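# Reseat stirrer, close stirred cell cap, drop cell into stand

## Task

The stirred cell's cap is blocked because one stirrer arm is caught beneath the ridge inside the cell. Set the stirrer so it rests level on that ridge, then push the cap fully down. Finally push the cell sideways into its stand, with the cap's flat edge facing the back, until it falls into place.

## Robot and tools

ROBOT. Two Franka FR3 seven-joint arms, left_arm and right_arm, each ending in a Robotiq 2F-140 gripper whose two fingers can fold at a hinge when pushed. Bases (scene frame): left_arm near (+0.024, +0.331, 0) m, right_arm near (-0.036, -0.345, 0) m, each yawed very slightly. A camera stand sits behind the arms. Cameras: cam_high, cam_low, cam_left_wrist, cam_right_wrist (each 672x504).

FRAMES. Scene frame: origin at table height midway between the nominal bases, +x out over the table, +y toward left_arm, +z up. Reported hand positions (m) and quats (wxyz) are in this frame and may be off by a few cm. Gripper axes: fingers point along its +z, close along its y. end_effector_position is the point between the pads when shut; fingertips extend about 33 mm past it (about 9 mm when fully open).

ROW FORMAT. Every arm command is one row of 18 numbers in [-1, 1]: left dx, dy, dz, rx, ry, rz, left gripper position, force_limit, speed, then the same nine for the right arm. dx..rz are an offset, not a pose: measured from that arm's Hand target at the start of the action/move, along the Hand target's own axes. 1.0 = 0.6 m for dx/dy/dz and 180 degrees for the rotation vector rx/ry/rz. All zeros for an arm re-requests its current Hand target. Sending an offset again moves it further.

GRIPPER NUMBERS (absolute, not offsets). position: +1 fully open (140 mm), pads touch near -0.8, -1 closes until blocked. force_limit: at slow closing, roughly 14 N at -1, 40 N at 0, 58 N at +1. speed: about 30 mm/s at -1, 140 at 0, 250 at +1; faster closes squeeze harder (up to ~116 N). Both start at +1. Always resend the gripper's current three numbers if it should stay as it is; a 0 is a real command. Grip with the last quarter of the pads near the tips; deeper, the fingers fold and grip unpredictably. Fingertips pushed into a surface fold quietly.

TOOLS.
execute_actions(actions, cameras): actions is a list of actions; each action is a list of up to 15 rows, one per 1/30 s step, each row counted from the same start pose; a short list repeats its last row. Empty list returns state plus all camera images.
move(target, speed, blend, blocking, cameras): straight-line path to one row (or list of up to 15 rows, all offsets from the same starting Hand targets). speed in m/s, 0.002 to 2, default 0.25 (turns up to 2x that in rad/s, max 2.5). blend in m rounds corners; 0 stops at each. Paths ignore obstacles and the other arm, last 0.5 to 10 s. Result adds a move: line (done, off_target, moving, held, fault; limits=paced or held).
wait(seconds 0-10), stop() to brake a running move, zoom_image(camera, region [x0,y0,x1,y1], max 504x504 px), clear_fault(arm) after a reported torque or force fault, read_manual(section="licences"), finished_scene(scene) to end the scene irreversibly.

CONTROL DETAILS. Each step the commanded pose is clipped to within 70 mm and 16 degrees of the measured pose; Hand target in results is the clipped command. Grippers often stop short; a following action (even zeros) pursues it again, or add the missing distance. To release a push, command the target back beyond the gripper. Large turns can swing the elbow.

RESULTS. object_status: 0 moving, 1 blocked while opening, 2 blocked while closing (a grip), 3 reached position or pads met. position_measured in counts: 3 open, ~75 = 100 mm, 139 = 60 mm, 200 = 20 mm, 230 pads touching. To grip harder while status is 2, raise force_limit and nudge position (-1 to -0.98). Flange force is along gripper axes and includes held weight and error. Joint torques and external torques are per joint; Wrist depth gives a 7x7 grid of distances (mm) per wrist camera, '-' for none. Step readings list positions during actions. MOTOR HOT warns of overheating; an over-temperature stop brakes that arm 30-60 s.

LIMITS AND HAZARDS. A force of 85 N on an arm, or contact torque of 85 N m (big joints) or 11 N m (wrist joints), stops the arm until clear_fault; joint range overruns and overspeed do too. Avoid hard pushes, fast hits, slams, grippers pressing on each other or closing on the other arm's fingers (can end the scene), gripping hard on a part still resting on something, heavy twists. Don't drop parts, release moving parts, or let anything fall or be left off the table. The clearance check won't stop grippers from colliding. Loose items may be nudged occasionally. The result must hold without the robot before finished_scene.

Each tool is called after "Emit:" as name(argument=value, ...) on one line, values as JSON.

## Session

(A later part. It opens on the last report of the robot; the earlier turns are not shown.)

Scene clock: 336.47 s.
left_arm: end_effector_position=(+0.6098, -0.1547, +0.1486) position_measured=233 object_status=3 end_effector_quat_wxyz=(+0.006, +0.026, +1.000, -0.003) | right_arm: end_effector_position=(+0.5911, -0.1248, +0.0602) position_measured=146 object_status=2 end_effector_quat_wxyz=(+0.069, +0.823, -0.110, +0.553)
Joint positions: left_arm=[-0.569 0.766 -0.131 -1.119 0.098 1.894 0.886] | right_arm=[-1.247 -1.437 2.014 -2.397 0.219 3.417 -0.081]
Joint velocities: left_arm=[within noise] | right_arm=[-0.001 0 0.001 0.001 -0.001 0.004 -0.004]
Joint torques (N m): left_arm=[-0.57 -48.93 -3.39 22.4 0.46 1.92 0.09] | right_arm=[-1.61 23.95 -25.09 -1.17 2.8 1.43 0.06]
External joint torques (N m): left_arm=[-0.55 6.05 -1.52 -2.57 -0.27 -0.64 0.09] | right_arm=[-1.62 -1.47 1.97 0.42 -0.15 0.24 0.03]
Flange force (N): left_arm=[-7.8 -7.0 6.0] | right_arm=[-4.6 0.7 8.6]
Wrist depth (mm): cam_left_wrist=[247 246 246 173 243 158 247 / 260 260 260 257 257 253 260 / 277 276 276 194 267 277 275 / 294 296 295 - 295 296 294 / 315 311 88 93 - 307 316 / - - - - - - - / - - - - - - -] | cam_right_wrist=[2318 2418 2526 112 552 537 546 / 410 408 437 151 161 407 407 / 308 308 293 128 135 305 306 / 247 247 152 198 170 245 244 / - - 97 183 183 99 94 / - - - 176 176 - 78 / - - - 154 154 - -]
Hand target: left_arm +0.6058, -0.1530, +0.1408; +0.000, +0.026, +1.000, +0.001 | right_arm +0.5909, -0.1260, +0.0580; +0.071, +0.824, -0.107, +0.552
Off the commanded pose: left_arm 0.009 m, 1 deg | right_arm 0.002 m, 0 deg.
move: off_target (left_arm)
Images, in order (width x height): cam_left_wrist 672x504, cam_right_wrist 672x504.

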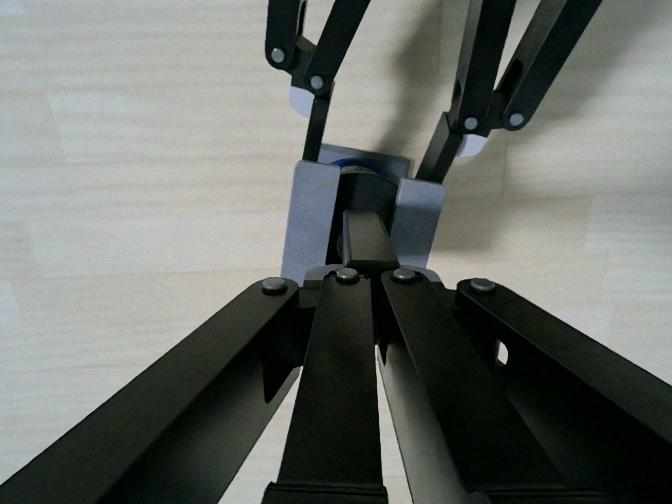

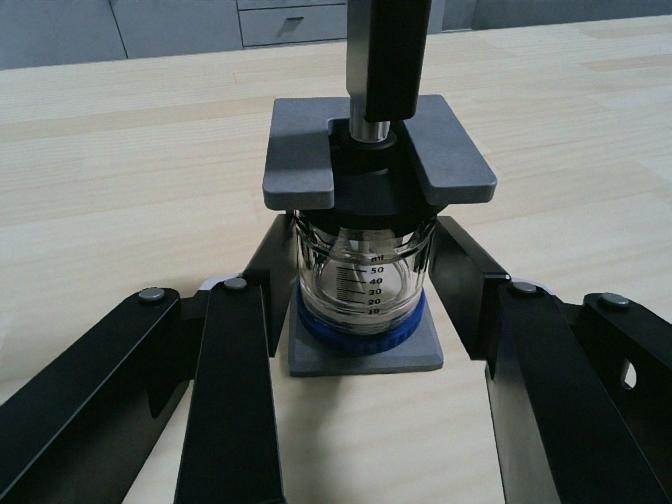

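Emit:
move(target=[[0,0,0,0,0,0,-0.9,0,0,0,0,0,0,0,0,0.05,-0.4,-1],[-0.005,0,0.01,0,0,0,-0.9,0,0,0,0,0,0,0,0,0.05,-0.4,-1]], speed=0.05, cameras=["cam_right_wrist"])

Emit:
zoom_image(camera="cam_right_wrist", region=[255, 80, 505, 390])

Scene clock: 338.40 s.
left_arm: end_effector_position=(+0.6120, -0.1561, +0.1485) position_measured=233 object_status=3 end_effector_quat_wxyz=(+0.008, +0.025, +1.000, -0.005) | right_arm: end_effector_position=(+0.5909, -0.1254, +0.0591) position_measured=123 object_status=3 end_effector_quat_wxyz=(+0.070, +0.823, -0.110, +0.553)
Joint positions: left_arm=[-0.569 0.772 -0.131 -1.109 0.098 1.894 0.886] | right_arm=[-1.249 -1.437 2.016 -2.397 0.219 3.417 -0.082]
Joint torques (N m): left_arm=[0.39 -44.16 -2.48 21.47 0.79 2.58 0.19] | right_arm=[-1.07 23.96 -26.18 -1.52 2.98 1.33 0.04]
External joint torques (N m): left_arm=[0.58 10.71 -0.53 -3.36 0.07 0.03 0.19] | right_arm=[-1.12 -1.41 0.82 0.07 0.03 0.13 0.02]
Flange force (N): left_arm=[-19.8 -13.9 11.6] | right_arm=[-3.3 0.6 5.6]
Wrist depth (mm): cam_left_wrist=[246 246 246 240 245 162 245 / 260 260 261 257 257 179 260 / 276 274 277 - 270 275 275 / 294 296 294 131 294 296 294 / 317 312 88 93 - 305 314 / - - - - - - - / - - - - - - -] | cam_right_wrist=[2294 2342 2555 115 502 600 598 / 404 407 407 142 159 404 404 / 305 305 277 139 133 305 305 / 245 244 153 204 195 244 243 / - - 110 182 187 107 101 / - - 175 175 175 - - / - - 157 153 150 - -]
Hand target: left_arm +0.6088, -0.1532, +0.1348; +0.000, +0.026, +1.000, +0.001 | right_arm +0.5909, -0.1260, +0.0580; +0.071, +0.824, -0.107, +0.552
Off the commanded pose: left_arm 0.014 m, 1 deg | right_arm 0.001 m, 0 deg.
move: off_target (left_arm)
Images, in order (width x height): cam_right_wrist 672x504.

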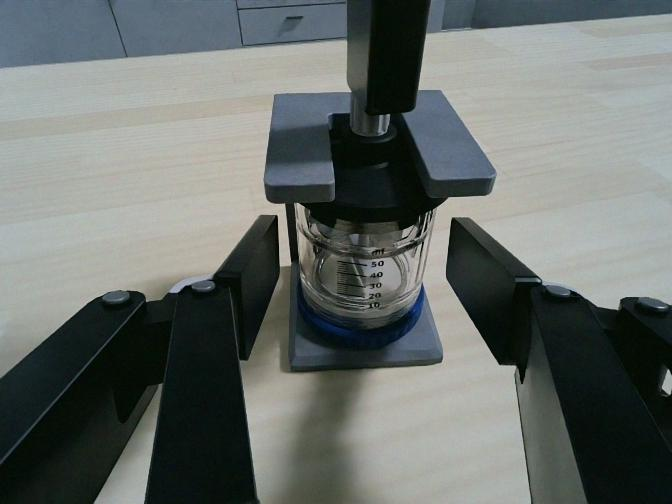

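Scaled by 1.626 from the camera's 672x504 image, which has a finer 960x720 frame.

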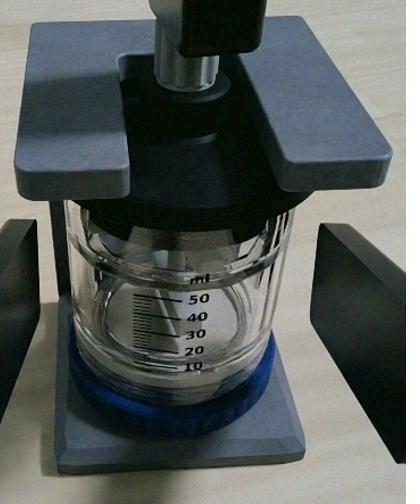

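Emit:
move(target=[[0,0,-0.06,0,0,0,-0.9,0,0,0,0,0,0,0,0,0.05,-0.4,-1],[0,0,-0.06,0,0,0,-0.9,0,0,0,0,0,0,0,0,-1,-0.4,-1]], speed=0.1, cameras=["cam_right_wrist"])

Emit:
zoom_image(camera="cam_right_wrist", region=[255, 80, 505, 390])

Emit:
move(target=[0,0,0,0,0,0,-0.9,0,0,0.0061,0,-0.0027,0,0,0,-1,-0.4,-1], speed=0.03, cameras=["cam_right_wrist"])

Emit:
zoom_image(camera="cam_right_wrist", region=[255, 80, 505, 390])

Scene clock: 341.23 s.
left_arm: end_effector_position=(+0.6099, -0.1528, +0.1713) position_measured=233 object_status=3 end_effector_quat_wxyz=(+0.001, +0.023, +1.000, +0.000) | right_arm: end_effector_position=(+0.5909, -0.1254, +0.0591) position_measured=147 object_status=0 end_effector_quat_wxyz=(+0.070, +0.823, -0.110, +0.553)
Joint positions: left_arm=[-0.569 0.772 -0.134 -1.047 0.098 1.816 0.886] | right_arm=[-1.249 -1.437 2.016 -2.397 0.219 3.418 -0.082]
Joint torques (N m): left_arm=[0.29 -52.31 -3.34 25.5 0.78 2.34 0.29] | right_arm=[-1.06 23.86 -25.35 -1.06 2.69 1.31 0.12]
External joint torques (N m): left_arm=[0.12 2.6 -1.65 0.64 0.02 -0.17 0.29] | right_arm=[-1.02 -1.55 1.68 0.57 -0.27 0.11 0.09]
Flange force (N): left_arm=[0.0 0.0 0.0] | right_arm=[-4.9 -0.3 7.0]
Wrist depth (mm): cam_left_wrist=[266 266 266 195 263 191 268 / 280 281 281 278 231 284 283 / 296 298 298 212 299 301 301 / 317 317 317 147 317 319 322 / 338 334 88 93 - 331 340 / - - - - - - - / - - - - - - -] | cam_right_wrist=[2318 2498 2471 547 548 596 604 / 406 405 403 159 169 404 404 / 305 306 278 139 133 304 304 / 245 244 235 189 167 244 244 / - - 90 182 182 - 94 / - - - 175 175 - 78 / - - - 153 153 - -]
Hand target: left_arm +0.6088, -0.1533, +0.1708; +0.000, +0.026, +1.000, +0.001 | right_arm +0.5909, -0.1260, +0.0580; +0.071, +0.824, -0.107, +0.552
Off the commanded pose: left_arm 0.001 m, 0 deg | right_arm 0.001 m, 0 deg.
move: done
Images, in order (width x height): cam_right_wrist 672x504.

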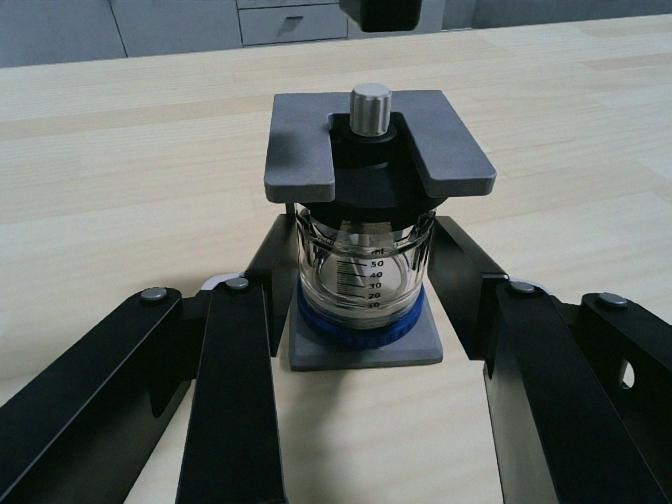

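Scaled by 1.626 from the camera's 672x504 image, which has a finer 960x720 frame.

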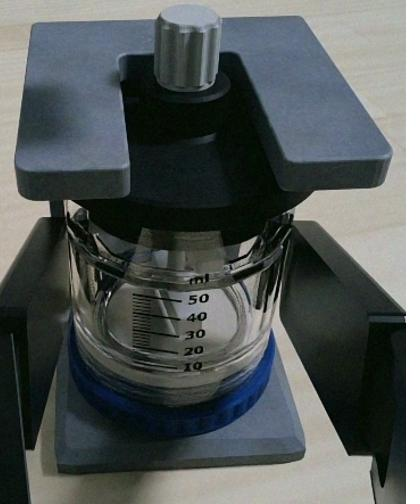

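Scene clock: 342.03 s.
left_arm: end_effector_position=(+0.6099, -0.1528, +0.1713) position_measured=233 object_status=3 end_effector_quat_wxyz=(+0.001, +0.023, +1.000, +0.000) | right_arm: end_effector_position=(+0.5905, -0.1263, +0.0598) position_measured=147 object_status=2 end_effector_quat_wxyz=(+0.071, +0.824, -0.109, +0.552)
Joint positions: left_arm=[-0.569 0.772 -0.134 -1.047 0.098 1.816 0.886] | right_arm=[-1.249 -1.433 2.014 -2.4 0.212 3.418 -0.082]
Joint velocities: left_arm=[within noise] | right_arm=[0 0.001 -0.001 0 -0.005 0.001 0]
Joint torques (N m): left_arm=[0.3 -52.27 -3.36 25.51 0.79 2.34 0.33] | right_arm=[-0.16 24.85 -28.21 -2.35 3.03 1.25 -0.04]
External joint torques (N m): left_arm=[0.4 2.59 -1.5 0.7 0.05 -0.17 0.33] | right_arm=[-0.27 -0.55 -1.19 -0.91 0.07 0.04 -0.07]
Flange force (N): left_arm=[0.0 0.0 0.0] | right_arm=[1.3 1.7 -1.2]
Wrist depth (mm): cam_left_wrist=[266 265 266 194 261 201 269 / 280 281 281 278 227 283 283 / 298 299 298 - 299 300 301 / 318 318 317 - 318 319 319 / 338 334 88 93 - 333 342 / - - - - - - - / - - - - - - -] | cam_right_wrist=[2526 2392 2555 547 546 547 601 / 402 406 435 160 171 405 404 / 304 306 278 140 134 305 306 / 245 244 235 195 168 246 245 / - - 90 183 182 - 94 / - - - 176 175 - 78 / - - - 154 154 - -]
Hand target: left_arm +0.6088, -0.1533, +0.1708; +0.000, +0.026, +1.000, +0.001 | right_arm +0.5908, -0.1259, +0.0620; +0.071, +0.824, -0.107, +0.552
Off the commanded pose: left_arm 0.001 m, 0 deg | right_arm 0.002 m, 0 deg.
move: done
Images, in order (width x height): cam_right_wrist 672x504.

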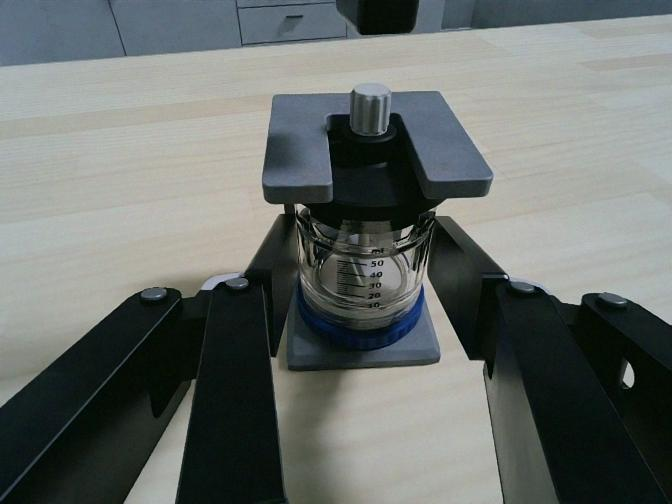

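Scaled by 1.626 from the camera's 672x504 image, which has a finer 960x720 frame.

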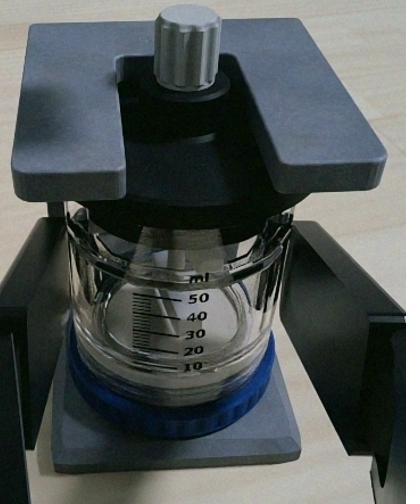

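Emit:
move(target=[0,0,0,0,0,0,-0.9,0,0,0.0046,0,-0.002,0,0,0,-1,-0.4,-1], speed=0.03, cameras=["cam_right_wrist"])

Emit:
zoom_image(camera="cam_right_wrist", region=[255, 80, 505, 390])

Scene clock: 342.87 s.
left_arm: end_effector_position=(+0.6099, -0.1528, +0.1713) position_measured=233 object_status=3 end_effector_quat_wxyz=(+0.001, +0.023, +1.000, +0.000) | right_arm: end_effector_position=(+0.5904, -0.1265, +0.0626) position_measured=147 object_status=2 end_effector_quat_wxyz=(+0.071, +0.824, -0.109, +0.552)
Joint positions: left_arm=[-0.569 0.772 -0.134 -1.047 0.098 1.816 0.886] | right_arm=[-1.247 -1.427 2.008 -2.404 0.204 3.418 -0.082]
Joint velocities: left_arm=[within noise] | right_arm=[0.001 0.002 -0.002 0 -0.007 0 0.001]
Joint torques (N m): left_arm=[0.32 -52.31 -3.36 25.48 0.78 2.34 0.3] | right_arm=[0 24.86 -28.7 -1.97 3.15 1.26 -0.02]
External joint torques (N m): left_arm=[0.56 2.63 -1.43 0.61 0.04 -0.18 0.3] | right_arm=[-0.05 -0.45 -1.74 -0.61 0.2 0.07 -0.05]
Flange force (N): left_arm=[0.0 0.0 0.0] | right_arm=[1.9 0.8 -1.5]
Wrist depth (mm): cam_left_wrist=[265 265 264 259 262 188 269 / 281 281 281 279 225 282 284 / 296 297 299 - 297 300 301 / 318 317 318 - 314 319 321 / 337 333 88 93 - - 341 / - - - - - - - / - - - - - - -] | cam_right_wrist=[2204 2367 2585 513 551 611 611 / 412 410 442 159 388 410 412 / 311 309 297 139 139 312 311 / 250 249 239 196 168 250 249 / - - 90 186 182 - 94 / - - - 179 179 - 78 / - - - 157 157 - -]
Hand target: left_arm +0.6088, -0.1533, +0.1708; +0.000, +0.026, +1.000, +0.001 | right_arm +0.5907, -0.1259, +0.0650; +0.071, +0.824, -0.107, +0.552
Off the commanded pose: left_arm 0.001 m, 0 deg | right_arm 0.002 m, 0 deg.
move: done
Images, in order (width x height): cam_right_wrist 672x504.

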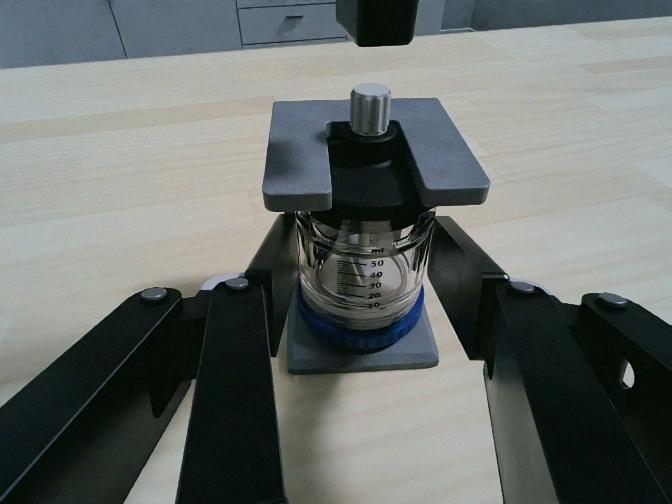

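Scaled by 1.626 from the camera's 672x504 image, which has a finer 960x720 frame.

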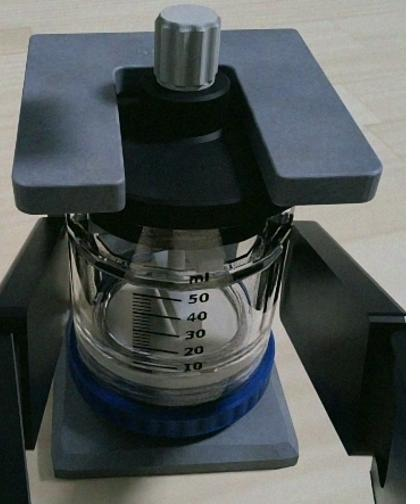

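Emit:
move(target=[0,0,0,0,0,0,-0.9,0,0,0.0046,0,-0.002,0,0,0,-1,-0.4,-1], speed=0.03, cameras=["cam_right_wrist"])

Emit:
zoom_image(camera="cam_right_wrist", region=[255, 80, 505, 390])

Scene clock: 343.90 s.
left_arm: end_effector_position=(+0.6099, -0.1528, +0.1713) position_measured=233 object_status=3 end_effector_quat_wxyz=(+0.001, +0.023, +1.000, +0.000) | right_arm: end_effector_position=(+0.5901, -0.1263, +0.0649) position_measured=147 object_status=2 end_effector_quat_wxyz=(+0.071, +0.824, -0.108, +0.551)
Joint positions: left_arm=[-0.569 0.772 -0.134 -1.047 0.098 1.816 0.886] | right_arm=[-1.245 -1.42 2.003 -2.408 0.196 3.418 -0.083]
Joint velocities: left_arm=[within noise] | right_arm=[0.001 0 -0.001 -0.001 -0.004 0.001 -0.002]
Joint torques (N m): left_arm=[0.29 -52.31 -3.35 25.51 0.78 2.35 0.3] | right_arm=[-0.04 24.78 -29.04 -1.94 3.24 1.33 -0.05]
External joint torques (N m): left_arm=[0.38 2.76 -1.49 0.58 0.04 -0.18 0.3] | right_arm=[0 -0.43 -2.08 -0.65 0.29 0.15 -0.08]
Flange force (N): left_arm=[0.0 0.0 0.0] | right_arm=[2.4 1.0 -1.9]
Wrist depth (mm): cam_left_wrist=[266 265 264 261 262 187 269 / 280 280 281 279 208 283 285 / 297 298 298 280 296 301 300 / 317 316 318 130 314 319 319 / 336 333 88 93 - 332 342 / - - - - - - - / - - - - - - -] | cam_right_wrist=[2444 2471 2471 515 616 619 572 / 414 414 444 160 394 417 417 / 313 313 286 139 132 314 315 / 252 252 243 196 168 253 253 / - - 90 182 182 - 94 / - - - 181 181 - 78 / - - - 159 159 - -]
Hand target: left_arm +0.6088, -0.1533, +0.1708; +0.000, +0.026, +1.000, +0.001 | right_arm +0.5906, -0.1259, +0.0680; +0.071, +0.824, -0.107, +0.552
Off the commanded pose: left_arm 0.001 m, 0 deg | right_arm 0.003 m, 0 deg.
move: done
Images, in order (width x height): cam_right_wrist 672x504.

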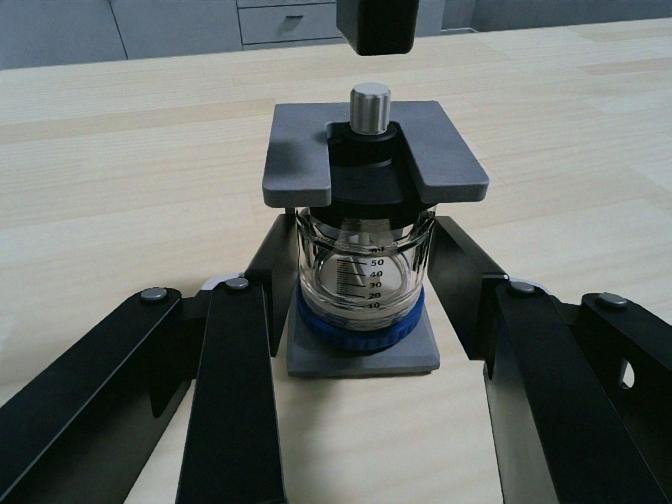

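Scaled by 1.626 from the camera's 672x504 image, which has a finer 960x720 frame.

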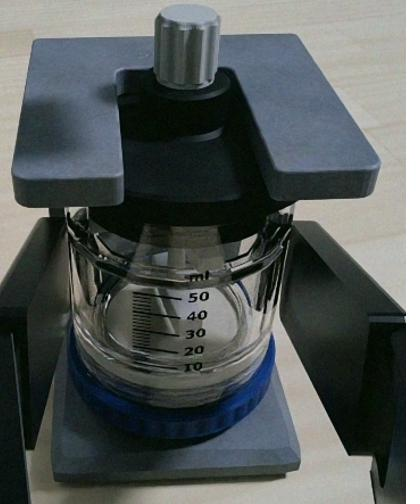

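Emit:
move(target=[[0,0,0,0,0,0,-0.9,0,0,-0.0137,0,0.0061,0,0,0,-1,-0.4,-1],[0,0,0,0,0,0,-0.9,0,0,-0.0168,0,-0.001,0,0,0,-1,-0.4,-1]], speed=0.03, cameras=["cam_right_wrist"])

Emit:
zoom_image(camera="cam_right_wrist", region=[255, 80, 505, 390])

Scene clock: 345.50 s.
left_arm: end_effector_position=(+0.6099, -0.1528, +0.1713) position_measured=233 object_status=3 end_effector_quat_wxyz=(+0.001, +0.023, +1.000, +0.000) | right_arm: end_effector_position=(+0.5871, -0.1236, +0.0594) position_measured=147 object_status=2 end_effector_quat_wxyz=(+0.072, +0.824, -0.104, +0.552)
Joint positions: left_arm=[-0.569 0.772 -0.134 -1.047 0.098 1.816 0.886] | right_arm=[-1.236 -1.435 2.013 -2.407 0.206 3.418 -0.078]
Joint velocities: left_arm=[within noise] | right_arm=[0.002 0 0.002 0 0.005 0 0.002]
Joint torques (N m): left_arm=[0.33 -52.31 -3.34 25.52 0.79 2.34 0.31] | right_arm=[0.05 24.12 -26.12 -1.91 3.41 1.03 0.31]
External joint torques (N m): left_arm=[0.35 2.69 -1.52 0.63 0.05 -0.17 0.31] | right_arm=[0.14 -0.99 0.86 -0.2 0.46 -0.12 0.29]
Flange force (N): left_arm=[0.0 0.0 0.0] | right_arm=[-4.4 0.2 0.3]
Wrist depth (mm): cam_left_wrist=[265 266 266 193 265 187 268 / 280 282 281 279 233 283 284 / 299 300 299 213 301 300 301 / 317 317 318 209 320 319 319 / 337 335 88 93 - 333 345 / - - - - - - - / - - - - - - -] | cam_right_wrist=[2294 2418 2418 547 546 552 561 / 401 402 402 159 170 407 410 / 302 303 289 138 134 308 307 / 243 244 235 189 168 246 246 / - - 90 183 183 - 94 / - - - 176 175 - 78 / - - - 154 154 - -]
Hand target: left_arm +0.6088, -0.1533, +0.1708; +0.000, +0.026, +1.000, +0.001 | right_arm +0.5864, -0.1248, +0.0589; +0.071, +0.824, -0.107, +0.552
Off the commanded pose: left_arm 0.001 m, 0 deg | right_arm 0.001 m, 0 deg.
move: done
Images, in order (width x height): cam_right_wrist 672x504.

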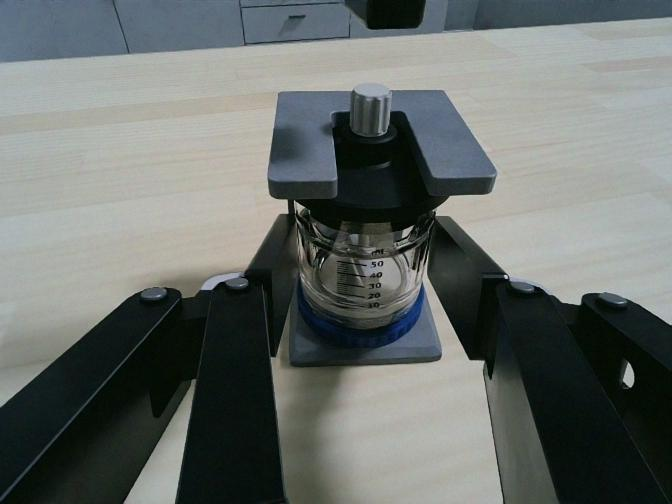

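Scaled by 1.626 from the camera's 672x504 image, which has a finer 960x720 frame.

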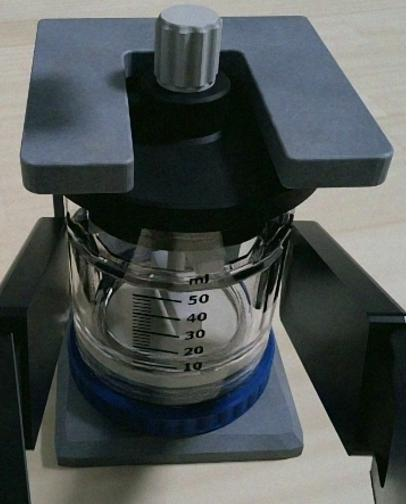

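Emit:
move(target=[0,0,0,0,0,0,-0.9,0,0,-0.004,0,-0.0091,0,0,0,-1,-0.4,-1], speed=0.03, cameras=["cam_right_wrist","cam_left_wrist"])

Emit:
zoom_image(camera="cam_right_wrist", region=[255, 80, 505, 390])

Scene clock: 346.43 s.
left_arm: end_effector_position=(+0.6099, -0.1528, +0.1713) position_measured=233 object_status=3 end_effector_quat_wxyz=(+0.001, +0.023, +1.000, +0.000) | right_arm: end_effector_position=(+0.5816, -0.1217, +0.0595) position_measured=147 object_status=2 end_effector_quat_wxyz=(+0.071, +0.824, -0.103, +0.553)
Joint positions: left_arm=[-0.569 0.772 -0.134 -1.047 0.098 1.816 0.886] | right_arm=[-1.217 -1.435 2.016 -2.419 0.212 3.414 -0.077]
Joint velocities: left_arm=[within noise] | right_arm=[0.001 -0.001 0.001 0 0.004 -0.002 0]
Joint torques (N m): left_arm=[0.28 -52.33 -3.36 25.49 0.79 2.34 0.33] | right_arm=[0.06 23.97 -25.7 -2.25 3.37 0.75 0.3]
External joint torques (N m): left_arm=[0.28 2.69 -1.55 0.57 0.04 -0.18 0.33] | right_arm=[0.07 -0.94 1.14 -0.43 0.42 -0.41 0.27]
Flange force (N): left_arm=[0.0 0.0 0.0] | right_arm=[-4.7 0.2 -0.3]
Wrist depth (mm): cam_left_wrist=[266 265 266 261 264 196 267 / 282 282 282 282 276 284 284 / 299 296 298 - 300 299 301 / 317 317 317 130 319 317 320 / 337 334 88 93 - 334 340 / - - - - - - - / - - - - - - -] | cam_right_wrist=[2367 2392 2444 550 551 609 616 / 400 402 404 159 171 409 413 / 302 303 290 138 145 307 309 / 244 243 235 196 168 246 247 / - - 90 183 184 - 94 / - - - 175 176 - 78 / - - - 153 154 - -]
Hand target: left_arm +0.6088, -0.1533, +0.1708; +0.000, +0.026, +1.000, +0.001 | right_arm +0.5806, -0.1233, +0.0588; +0.071, +0.824, -0.107, +0.552
Off the commanded pose: left_arm 0.001 m, 0 deg | right_arm 0.002 m, 0 deg.
move: done
Images, in order (width x height): cam_left_wrist 672x504, cam_right_wrist 672x504.

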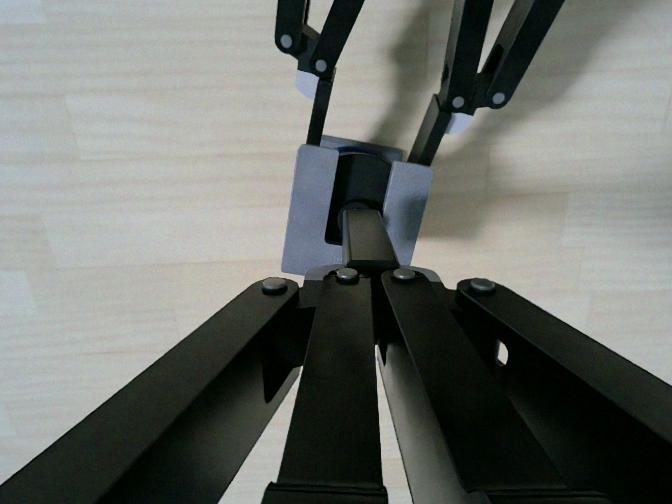

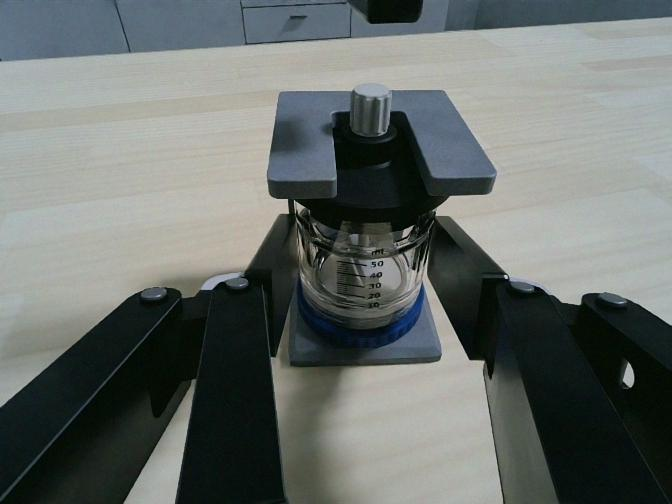

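Scaled by 1.626 from the camera's 672x504 image, which has a finer 960x720 frame.

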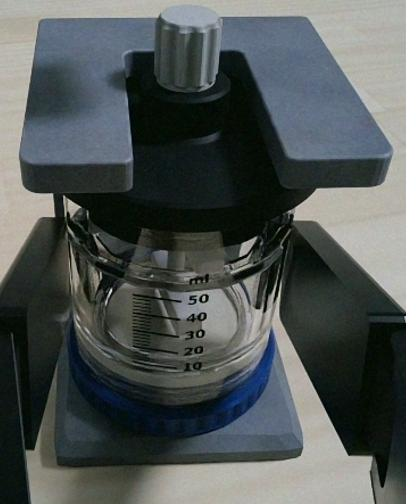

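Emit:
move(target=[[0,0,0,0,0,0,-0.9,0,0,0.0056,0,-0.0025,0,0,0,-1,-0.4,-1],[0,0,0,0,0,0,-0.9,0,0,0.0016,0,-0.0116,0,0,0,-1,-0.4,-1]], speed=0.03, cameras=["cam_right_wrist"])

Emit:
zoom_image(camera="cam_right_wrist", region=[255, 80, 505, 390])

Scene clock: 348.00 s.
left_arm: end_effector_position=(+0.6099, -0.1528, +0.1713) position_measured=233 object_status=3 end_effector_quat_wxyz=(+0.001, +0.023, +1.000, +0.000) | right_arm: end_effector_position=(+0.5749, -0.1205, +0.0607) position_measured=147 object_status=2 end_effector_quat_wxyz=(+0.072, +0.824, -0.103, +0.552)
Joint positions: left_arm=[-0.569 0.772 -0.134 -1.047 0.098 1.816 0.886] | right_arm=[-1.196 -1.428 2.015 -2.435 0.213 3.407 -0.076]
Joint velocities: left_arm=[within noise] | right_arm=[0.001 0 0.001 -0.001 0 -0.003 0.001]
Joint torques (N m): left_arm=[0.29 -52.31 -3.35 25.5 0.79 2.35 0.3] | right_arm=[0.05 24.06 -27.4 -2.42 3.38 0.87 0.25]
External joint torques (N m): left_arm=[0.13 2.38 -1.65 0.75 0.04 -0.15 0.3] | right_arm=[0 -0.53 -0.74 -0.65 0.45 -0.29 0.22]
Flange force (N): left_arm=[0.0 0.0 0.0] | right_arm=[-0.6 0.3 -1.6]
Wrist depth (mm): cam_left_wrist=[265 267 266 197 265 188 268 / 281 280 282 279 276 282 283 / 297 298 300 - 298 299 299 / 317 317 318 - 313 319 319 / 337 334 88 93 - 332 343 / - - - - - - - / - - - - - - -] | cam_right_wrist=[2342 2444 2526 548 558 557 561 / 400 402 404 152 174 410 416 / 303 304 278 140 133 310 310 / 244 245 245 188 168 248 250 / - - 90 184 182 - 94 / - - - 176 177 - 78 / - - - 155 155 - -]
Hand target: left_arm +0.6088, -0.1533, +0.1708; +0.000, +0.026, +1.000, +0.001 | right_arm +0.5748, -0.1217, +0.0623; +0.071, +0.824, -0.107, +0.552
Off the commanded pose: left_arm 0.001 m, 0 deg | right_arm 0.002 m, 1 deg.
move: done
Images, in order (width x height): cam_right_wrist 672x504.

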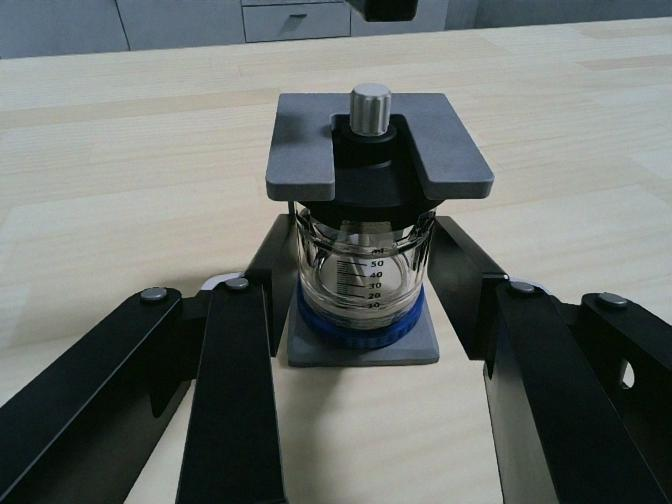

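Scaled by 1.626 from the camera's 672x504 image, which has a finer 960x720 frame.

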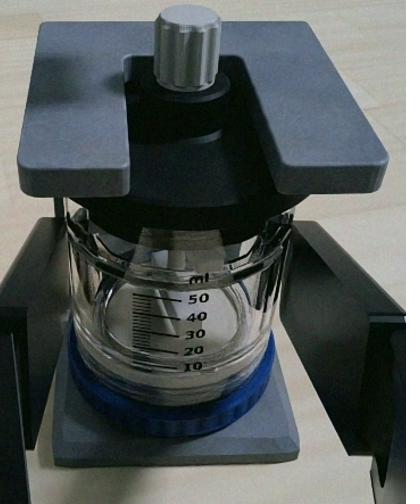

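Emit:
move(target=[[0.018,0.0035,0,0,0,0,-0.9,0,0,-0.0061,0,0.0027,0,0,0,-1,-0.4,-1],[0.018,0.0035,0,0,0,0,-0.9,0,0,-0.0061,0,0.0027,0,0,0,0.35,-0.4,-1],[0.018,0.0035,0.032,0,0,0,-0.9,0,0,-0.0061,0,0.0027,0,0,0,0.35,-0.4,-1],[0.018,0.0035,0.05,0,0,0,-0.9,0,0,-0.0061,0,0.0027,0,0,0,0.35,-0.4,-1]], speed=[0.04,0.04,0.08,0.03], cameras=["cam_right_wrist"])

Emit:
zoom_image(camera="cam_right_wrist", region=[255, 80, 505, 390])

Scene clock: 352.57 s.
left_arm: end_effector_position=(+0.5994, -0.1529, +0.1486) position_measured=233 object_status=3 end_effector_quat_wxyz=(+0.004, +0.030, +1.000, -0.002) | right_arm: end_effector_position=(+0.5745, -0.1211, +0.0589) position_measured=85 object_status=3 end_effector_quat_wxyz=(+0.071, +0.824, -0.104, +0.552)
Joint positions: left_arm=[-0.569 0.73 -0.135 -1.18 0.098 1.912 0.885] | right_arm=[-1.196 -1.432 2.019 -2.434 0.219 3.407 -0.073]
Joint velocities: left_arm=[-0.001 -0.001 0 -0.001 0 0.005 0.003] | right_arm=[within noise]
Joint torques (N m): left_arm=[0.37 -46.77 -2.3 21.96 0.79 2.81 -0.19] | right_arm=[-0.9 23.03 -25.82 -1.31 3.31 0.94 0.29]
External joint torques (N m): left_arm=[0.46 7.43 -0.29 -2.98 0.06 0.26 -0.19] | right_arm=[-0.83 -1.56 0.84 0.73 0.37 -0.2 0.26]
Flange force (N): left_arm=[-7.8 -5.7 9.7] | right_arm=[-5.0 -2.0 6.1]
Wrist depth (mm): cam_left_wrist=[247 245 172 246 245 162 244 / 260 260 260 259 261 186 261 / 277 276 277 - 232 276 278 / 293 293 294 186 291 295 297 / 313 308 88 93 - 308 315 / - - - - - - - / - - - - - - -] | cam_right_wrist=[- 2444 2526 133 502 601 603 / 395 399 400 147 157 407 407 / 301 301 289 139 135 305 306 / 241 252 226 194 234 158 246 / - - 196 184 191 124 - / - - 175 175 175 175 - / - - 153 153 149 154 -]
Hand target: left_arm +0.5982, -0.1505, +0.1408; +0.000, +0.026, +1.000, +0.001 | right_arm +0.5749, -0.1218, +0.0583; +0.071, +0.824, -0.107, +0.552
Off the commanded pose: left_arm 0.008 m, 1 deg | right_arm 0.001 m, 0 deg.
move: off_target (left_arm)
Images, in order (width x height): cam_right_wrist 672x504.

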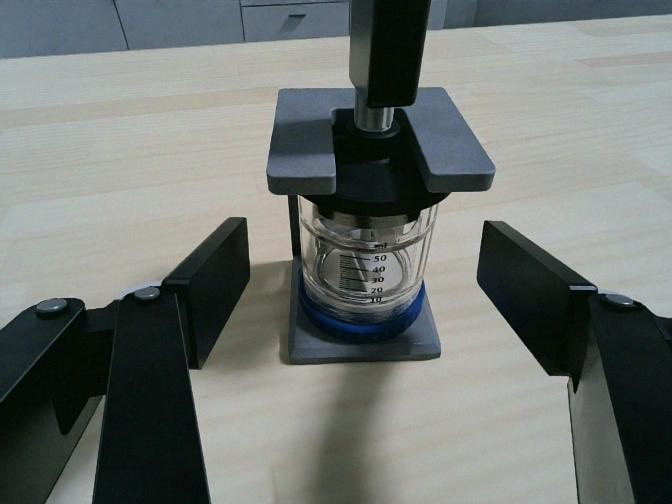

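Scaled by 1.626 from the camera's 672x504 image, which has a finer 960x720 frame.

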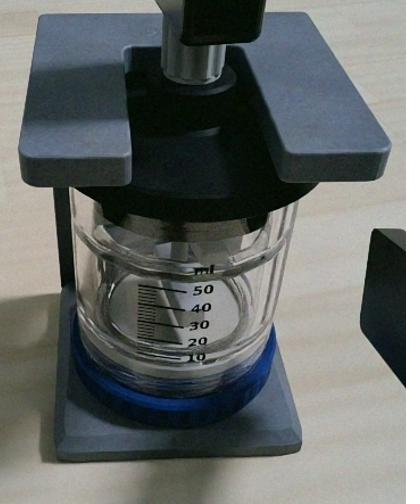

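Emit:
move(target=[[0,0,-0.05,0,0,0,-0.9,0,0,0,0,-0.03,0,0,0,0.35,-0.4,-1],[0,0.15,-0.12,0,0,0,-0.9,0,0,0,0,-0.18,0,0,0,0.35,-0.4,-1]], speed=0.12, blend=0.02, cameras=["all"])

Emit:
zoom_image(camera="cam_right_wrist", region=[250, 50, 500, 350])

Emit:
zoom_image(camera="cam_high", region=[240, 260, 320, 340])

Emit:
zoom_image(camera="cam_low", region=[140, 260, 240, 350])

Scene clock: 354.87 s.
left_arm: end_effector_position=(+0.6026, -0.0606, +0.2128) position_measured=233 object_status=3 end_effector_quat_wxyz=(+0.000, +0.023, +1.000, +0.002) | right_arm: end_effector_position=(+0.4785, -0.0948, +0.0986) position_measured=85 object_status=3 end_effector_quat_wxyz=(+0.072, +0.824, -0.102, +0.552)
Joint positions: left_arm=[-0.44 0.492 -0.149 -1.4 0.078 1.885 0.979] | right_arm=[-0.824 -1.329 1.956 -2.648 0.251 3.242 -0.073]
Joint velocities: left_arm=[0 0.001 0.001 0.001 -0.001 0 0.006] | right_arm=[within noise]
Joint torques (N m): left_arm=[0.65 -46.1 -3.43 24.47 0.76 2.81 0.32] | right_arm=[0.03 19.4 -24.1 -1.96 3.2 0.72 0.25]
External joint torques (N m): left_arm=[0.62 2.08 -1.71 -0.36 0.02 0.32 0.32] | right_arm=[0.03 -0.47 0.01 -0.4 0.54 -0.42 0.22]
Flange force (N): left_arm=[-4.1 -1.9 2.2] | right_arm=[-1.7 0.0 -1.4]
Wrist depth (mm): cam_left_wrist=[303 301 304 305 306 306 305 / 319 319 319 320 321 323 323 / 335 335 - 338 341 342 345 / 360 363 341 146 358 361 362 / 384 378 88 93 - 379 390 / - - - - - - - / - - - - - - -] | cam_right_wrist=[2367 2555 2585 2811 2811 750 692 / 484 481 486 258 467 501 504 / 367 367 370 317 377 376 380 / 296 309 154 286 300 159 305 / - - 242 251 251 123 - / - - 215 215 216 216 - / - - 188 189 190 195 -]
Hand target: left_arm +0.6028, -0.0608, +0.2130; +0.000, +0.026, +1.000, +0.001 | right_arm +0.4782, -0.0963, +0.0993; +0.071, +0.824, -0.107, +0.552
Off the commanded pose: left_arm 0.000 m, 0 deg | right_arm 0.002 m, 1 deg.
move: done; blend cut to 0.015 m at target 1

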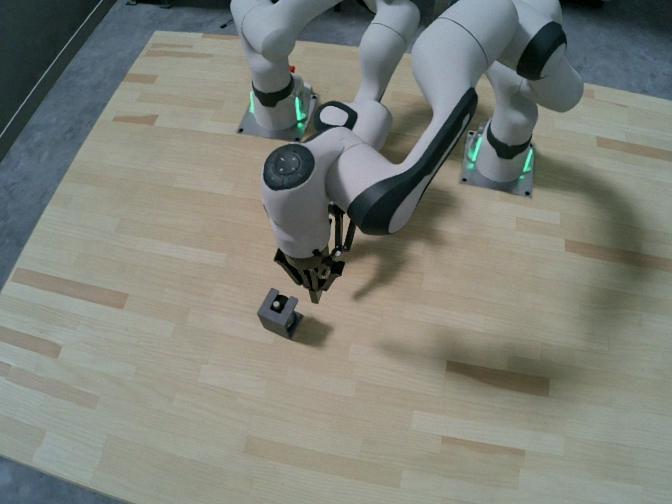

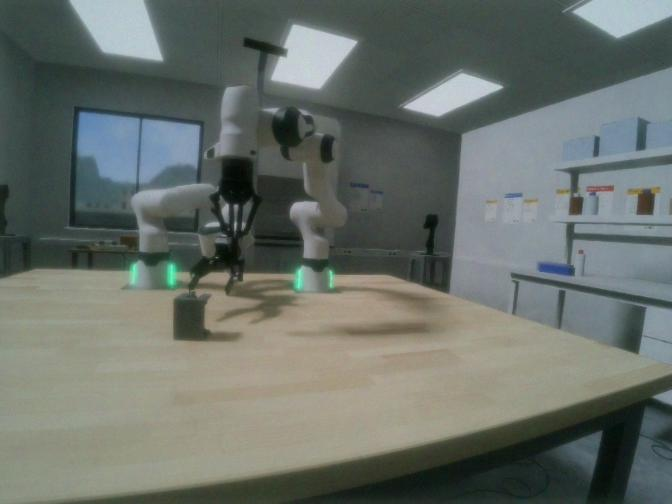

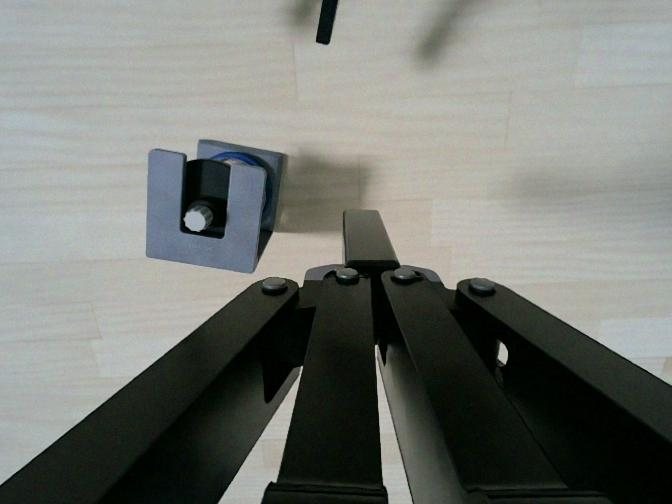

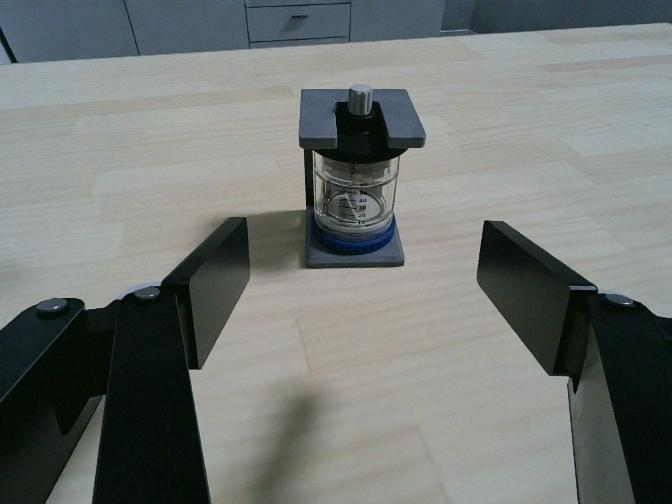

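Scaled by 1.680 from the camera's 672x504 image, which has a finer 960x720 frame.

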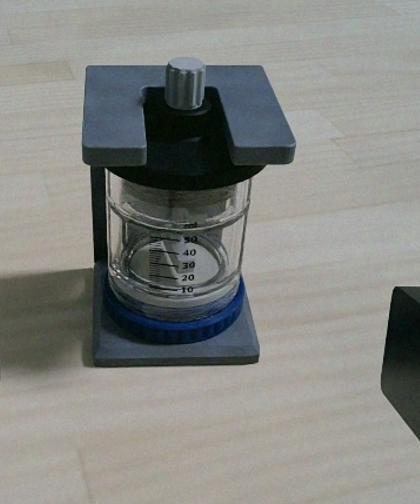

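Scaled by 6.300 from the camera's 672x504 image, which has a finer 960x720 frame.

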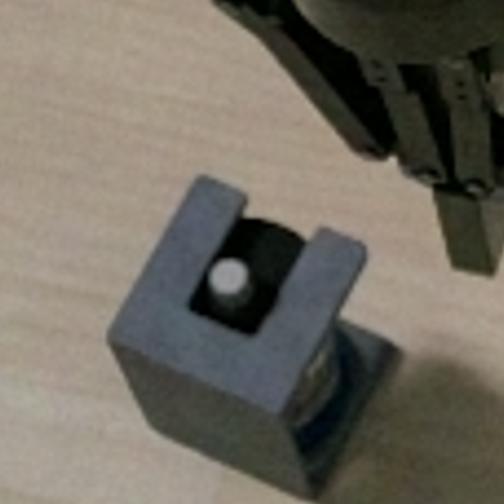

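Scaled by 5.040 from the camera's 672x504 image, which has a finer 960x720 frame.

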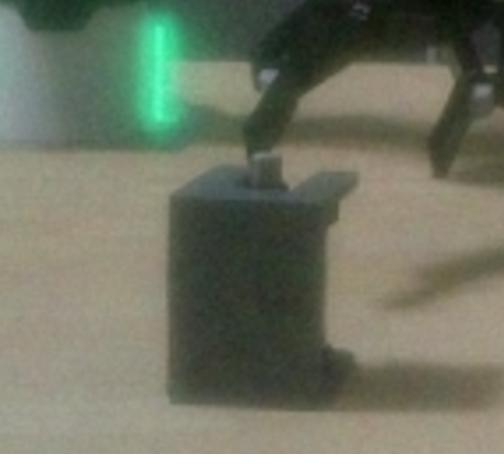

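Emit:
zoom_image(camera="cam_right_wrist", region=[295, 75, 435, 280])

Emit:
zoom_image(camera="cam_left_wrist", region=[130, 120, 300, 290])

Scaled by 2.459 from the camera's 672x504 image, which has a finer 960x720 frame.

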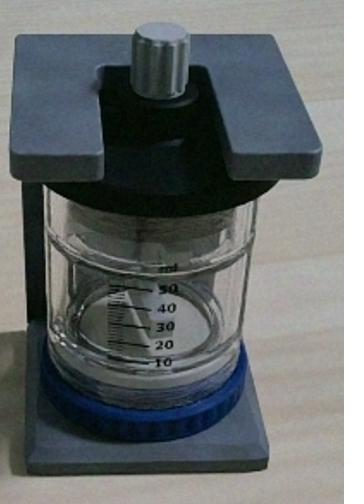

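Scaled by 2.965 from the camera's 672x504 image, which has a finer 960x720 frame.

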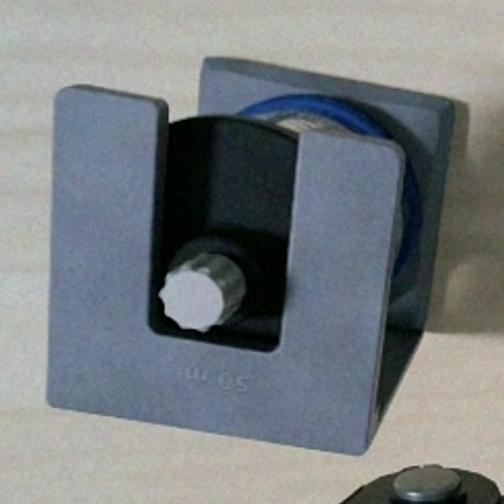

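Emit:
finished_scene(scene=2)

The scene is finished: the task was done.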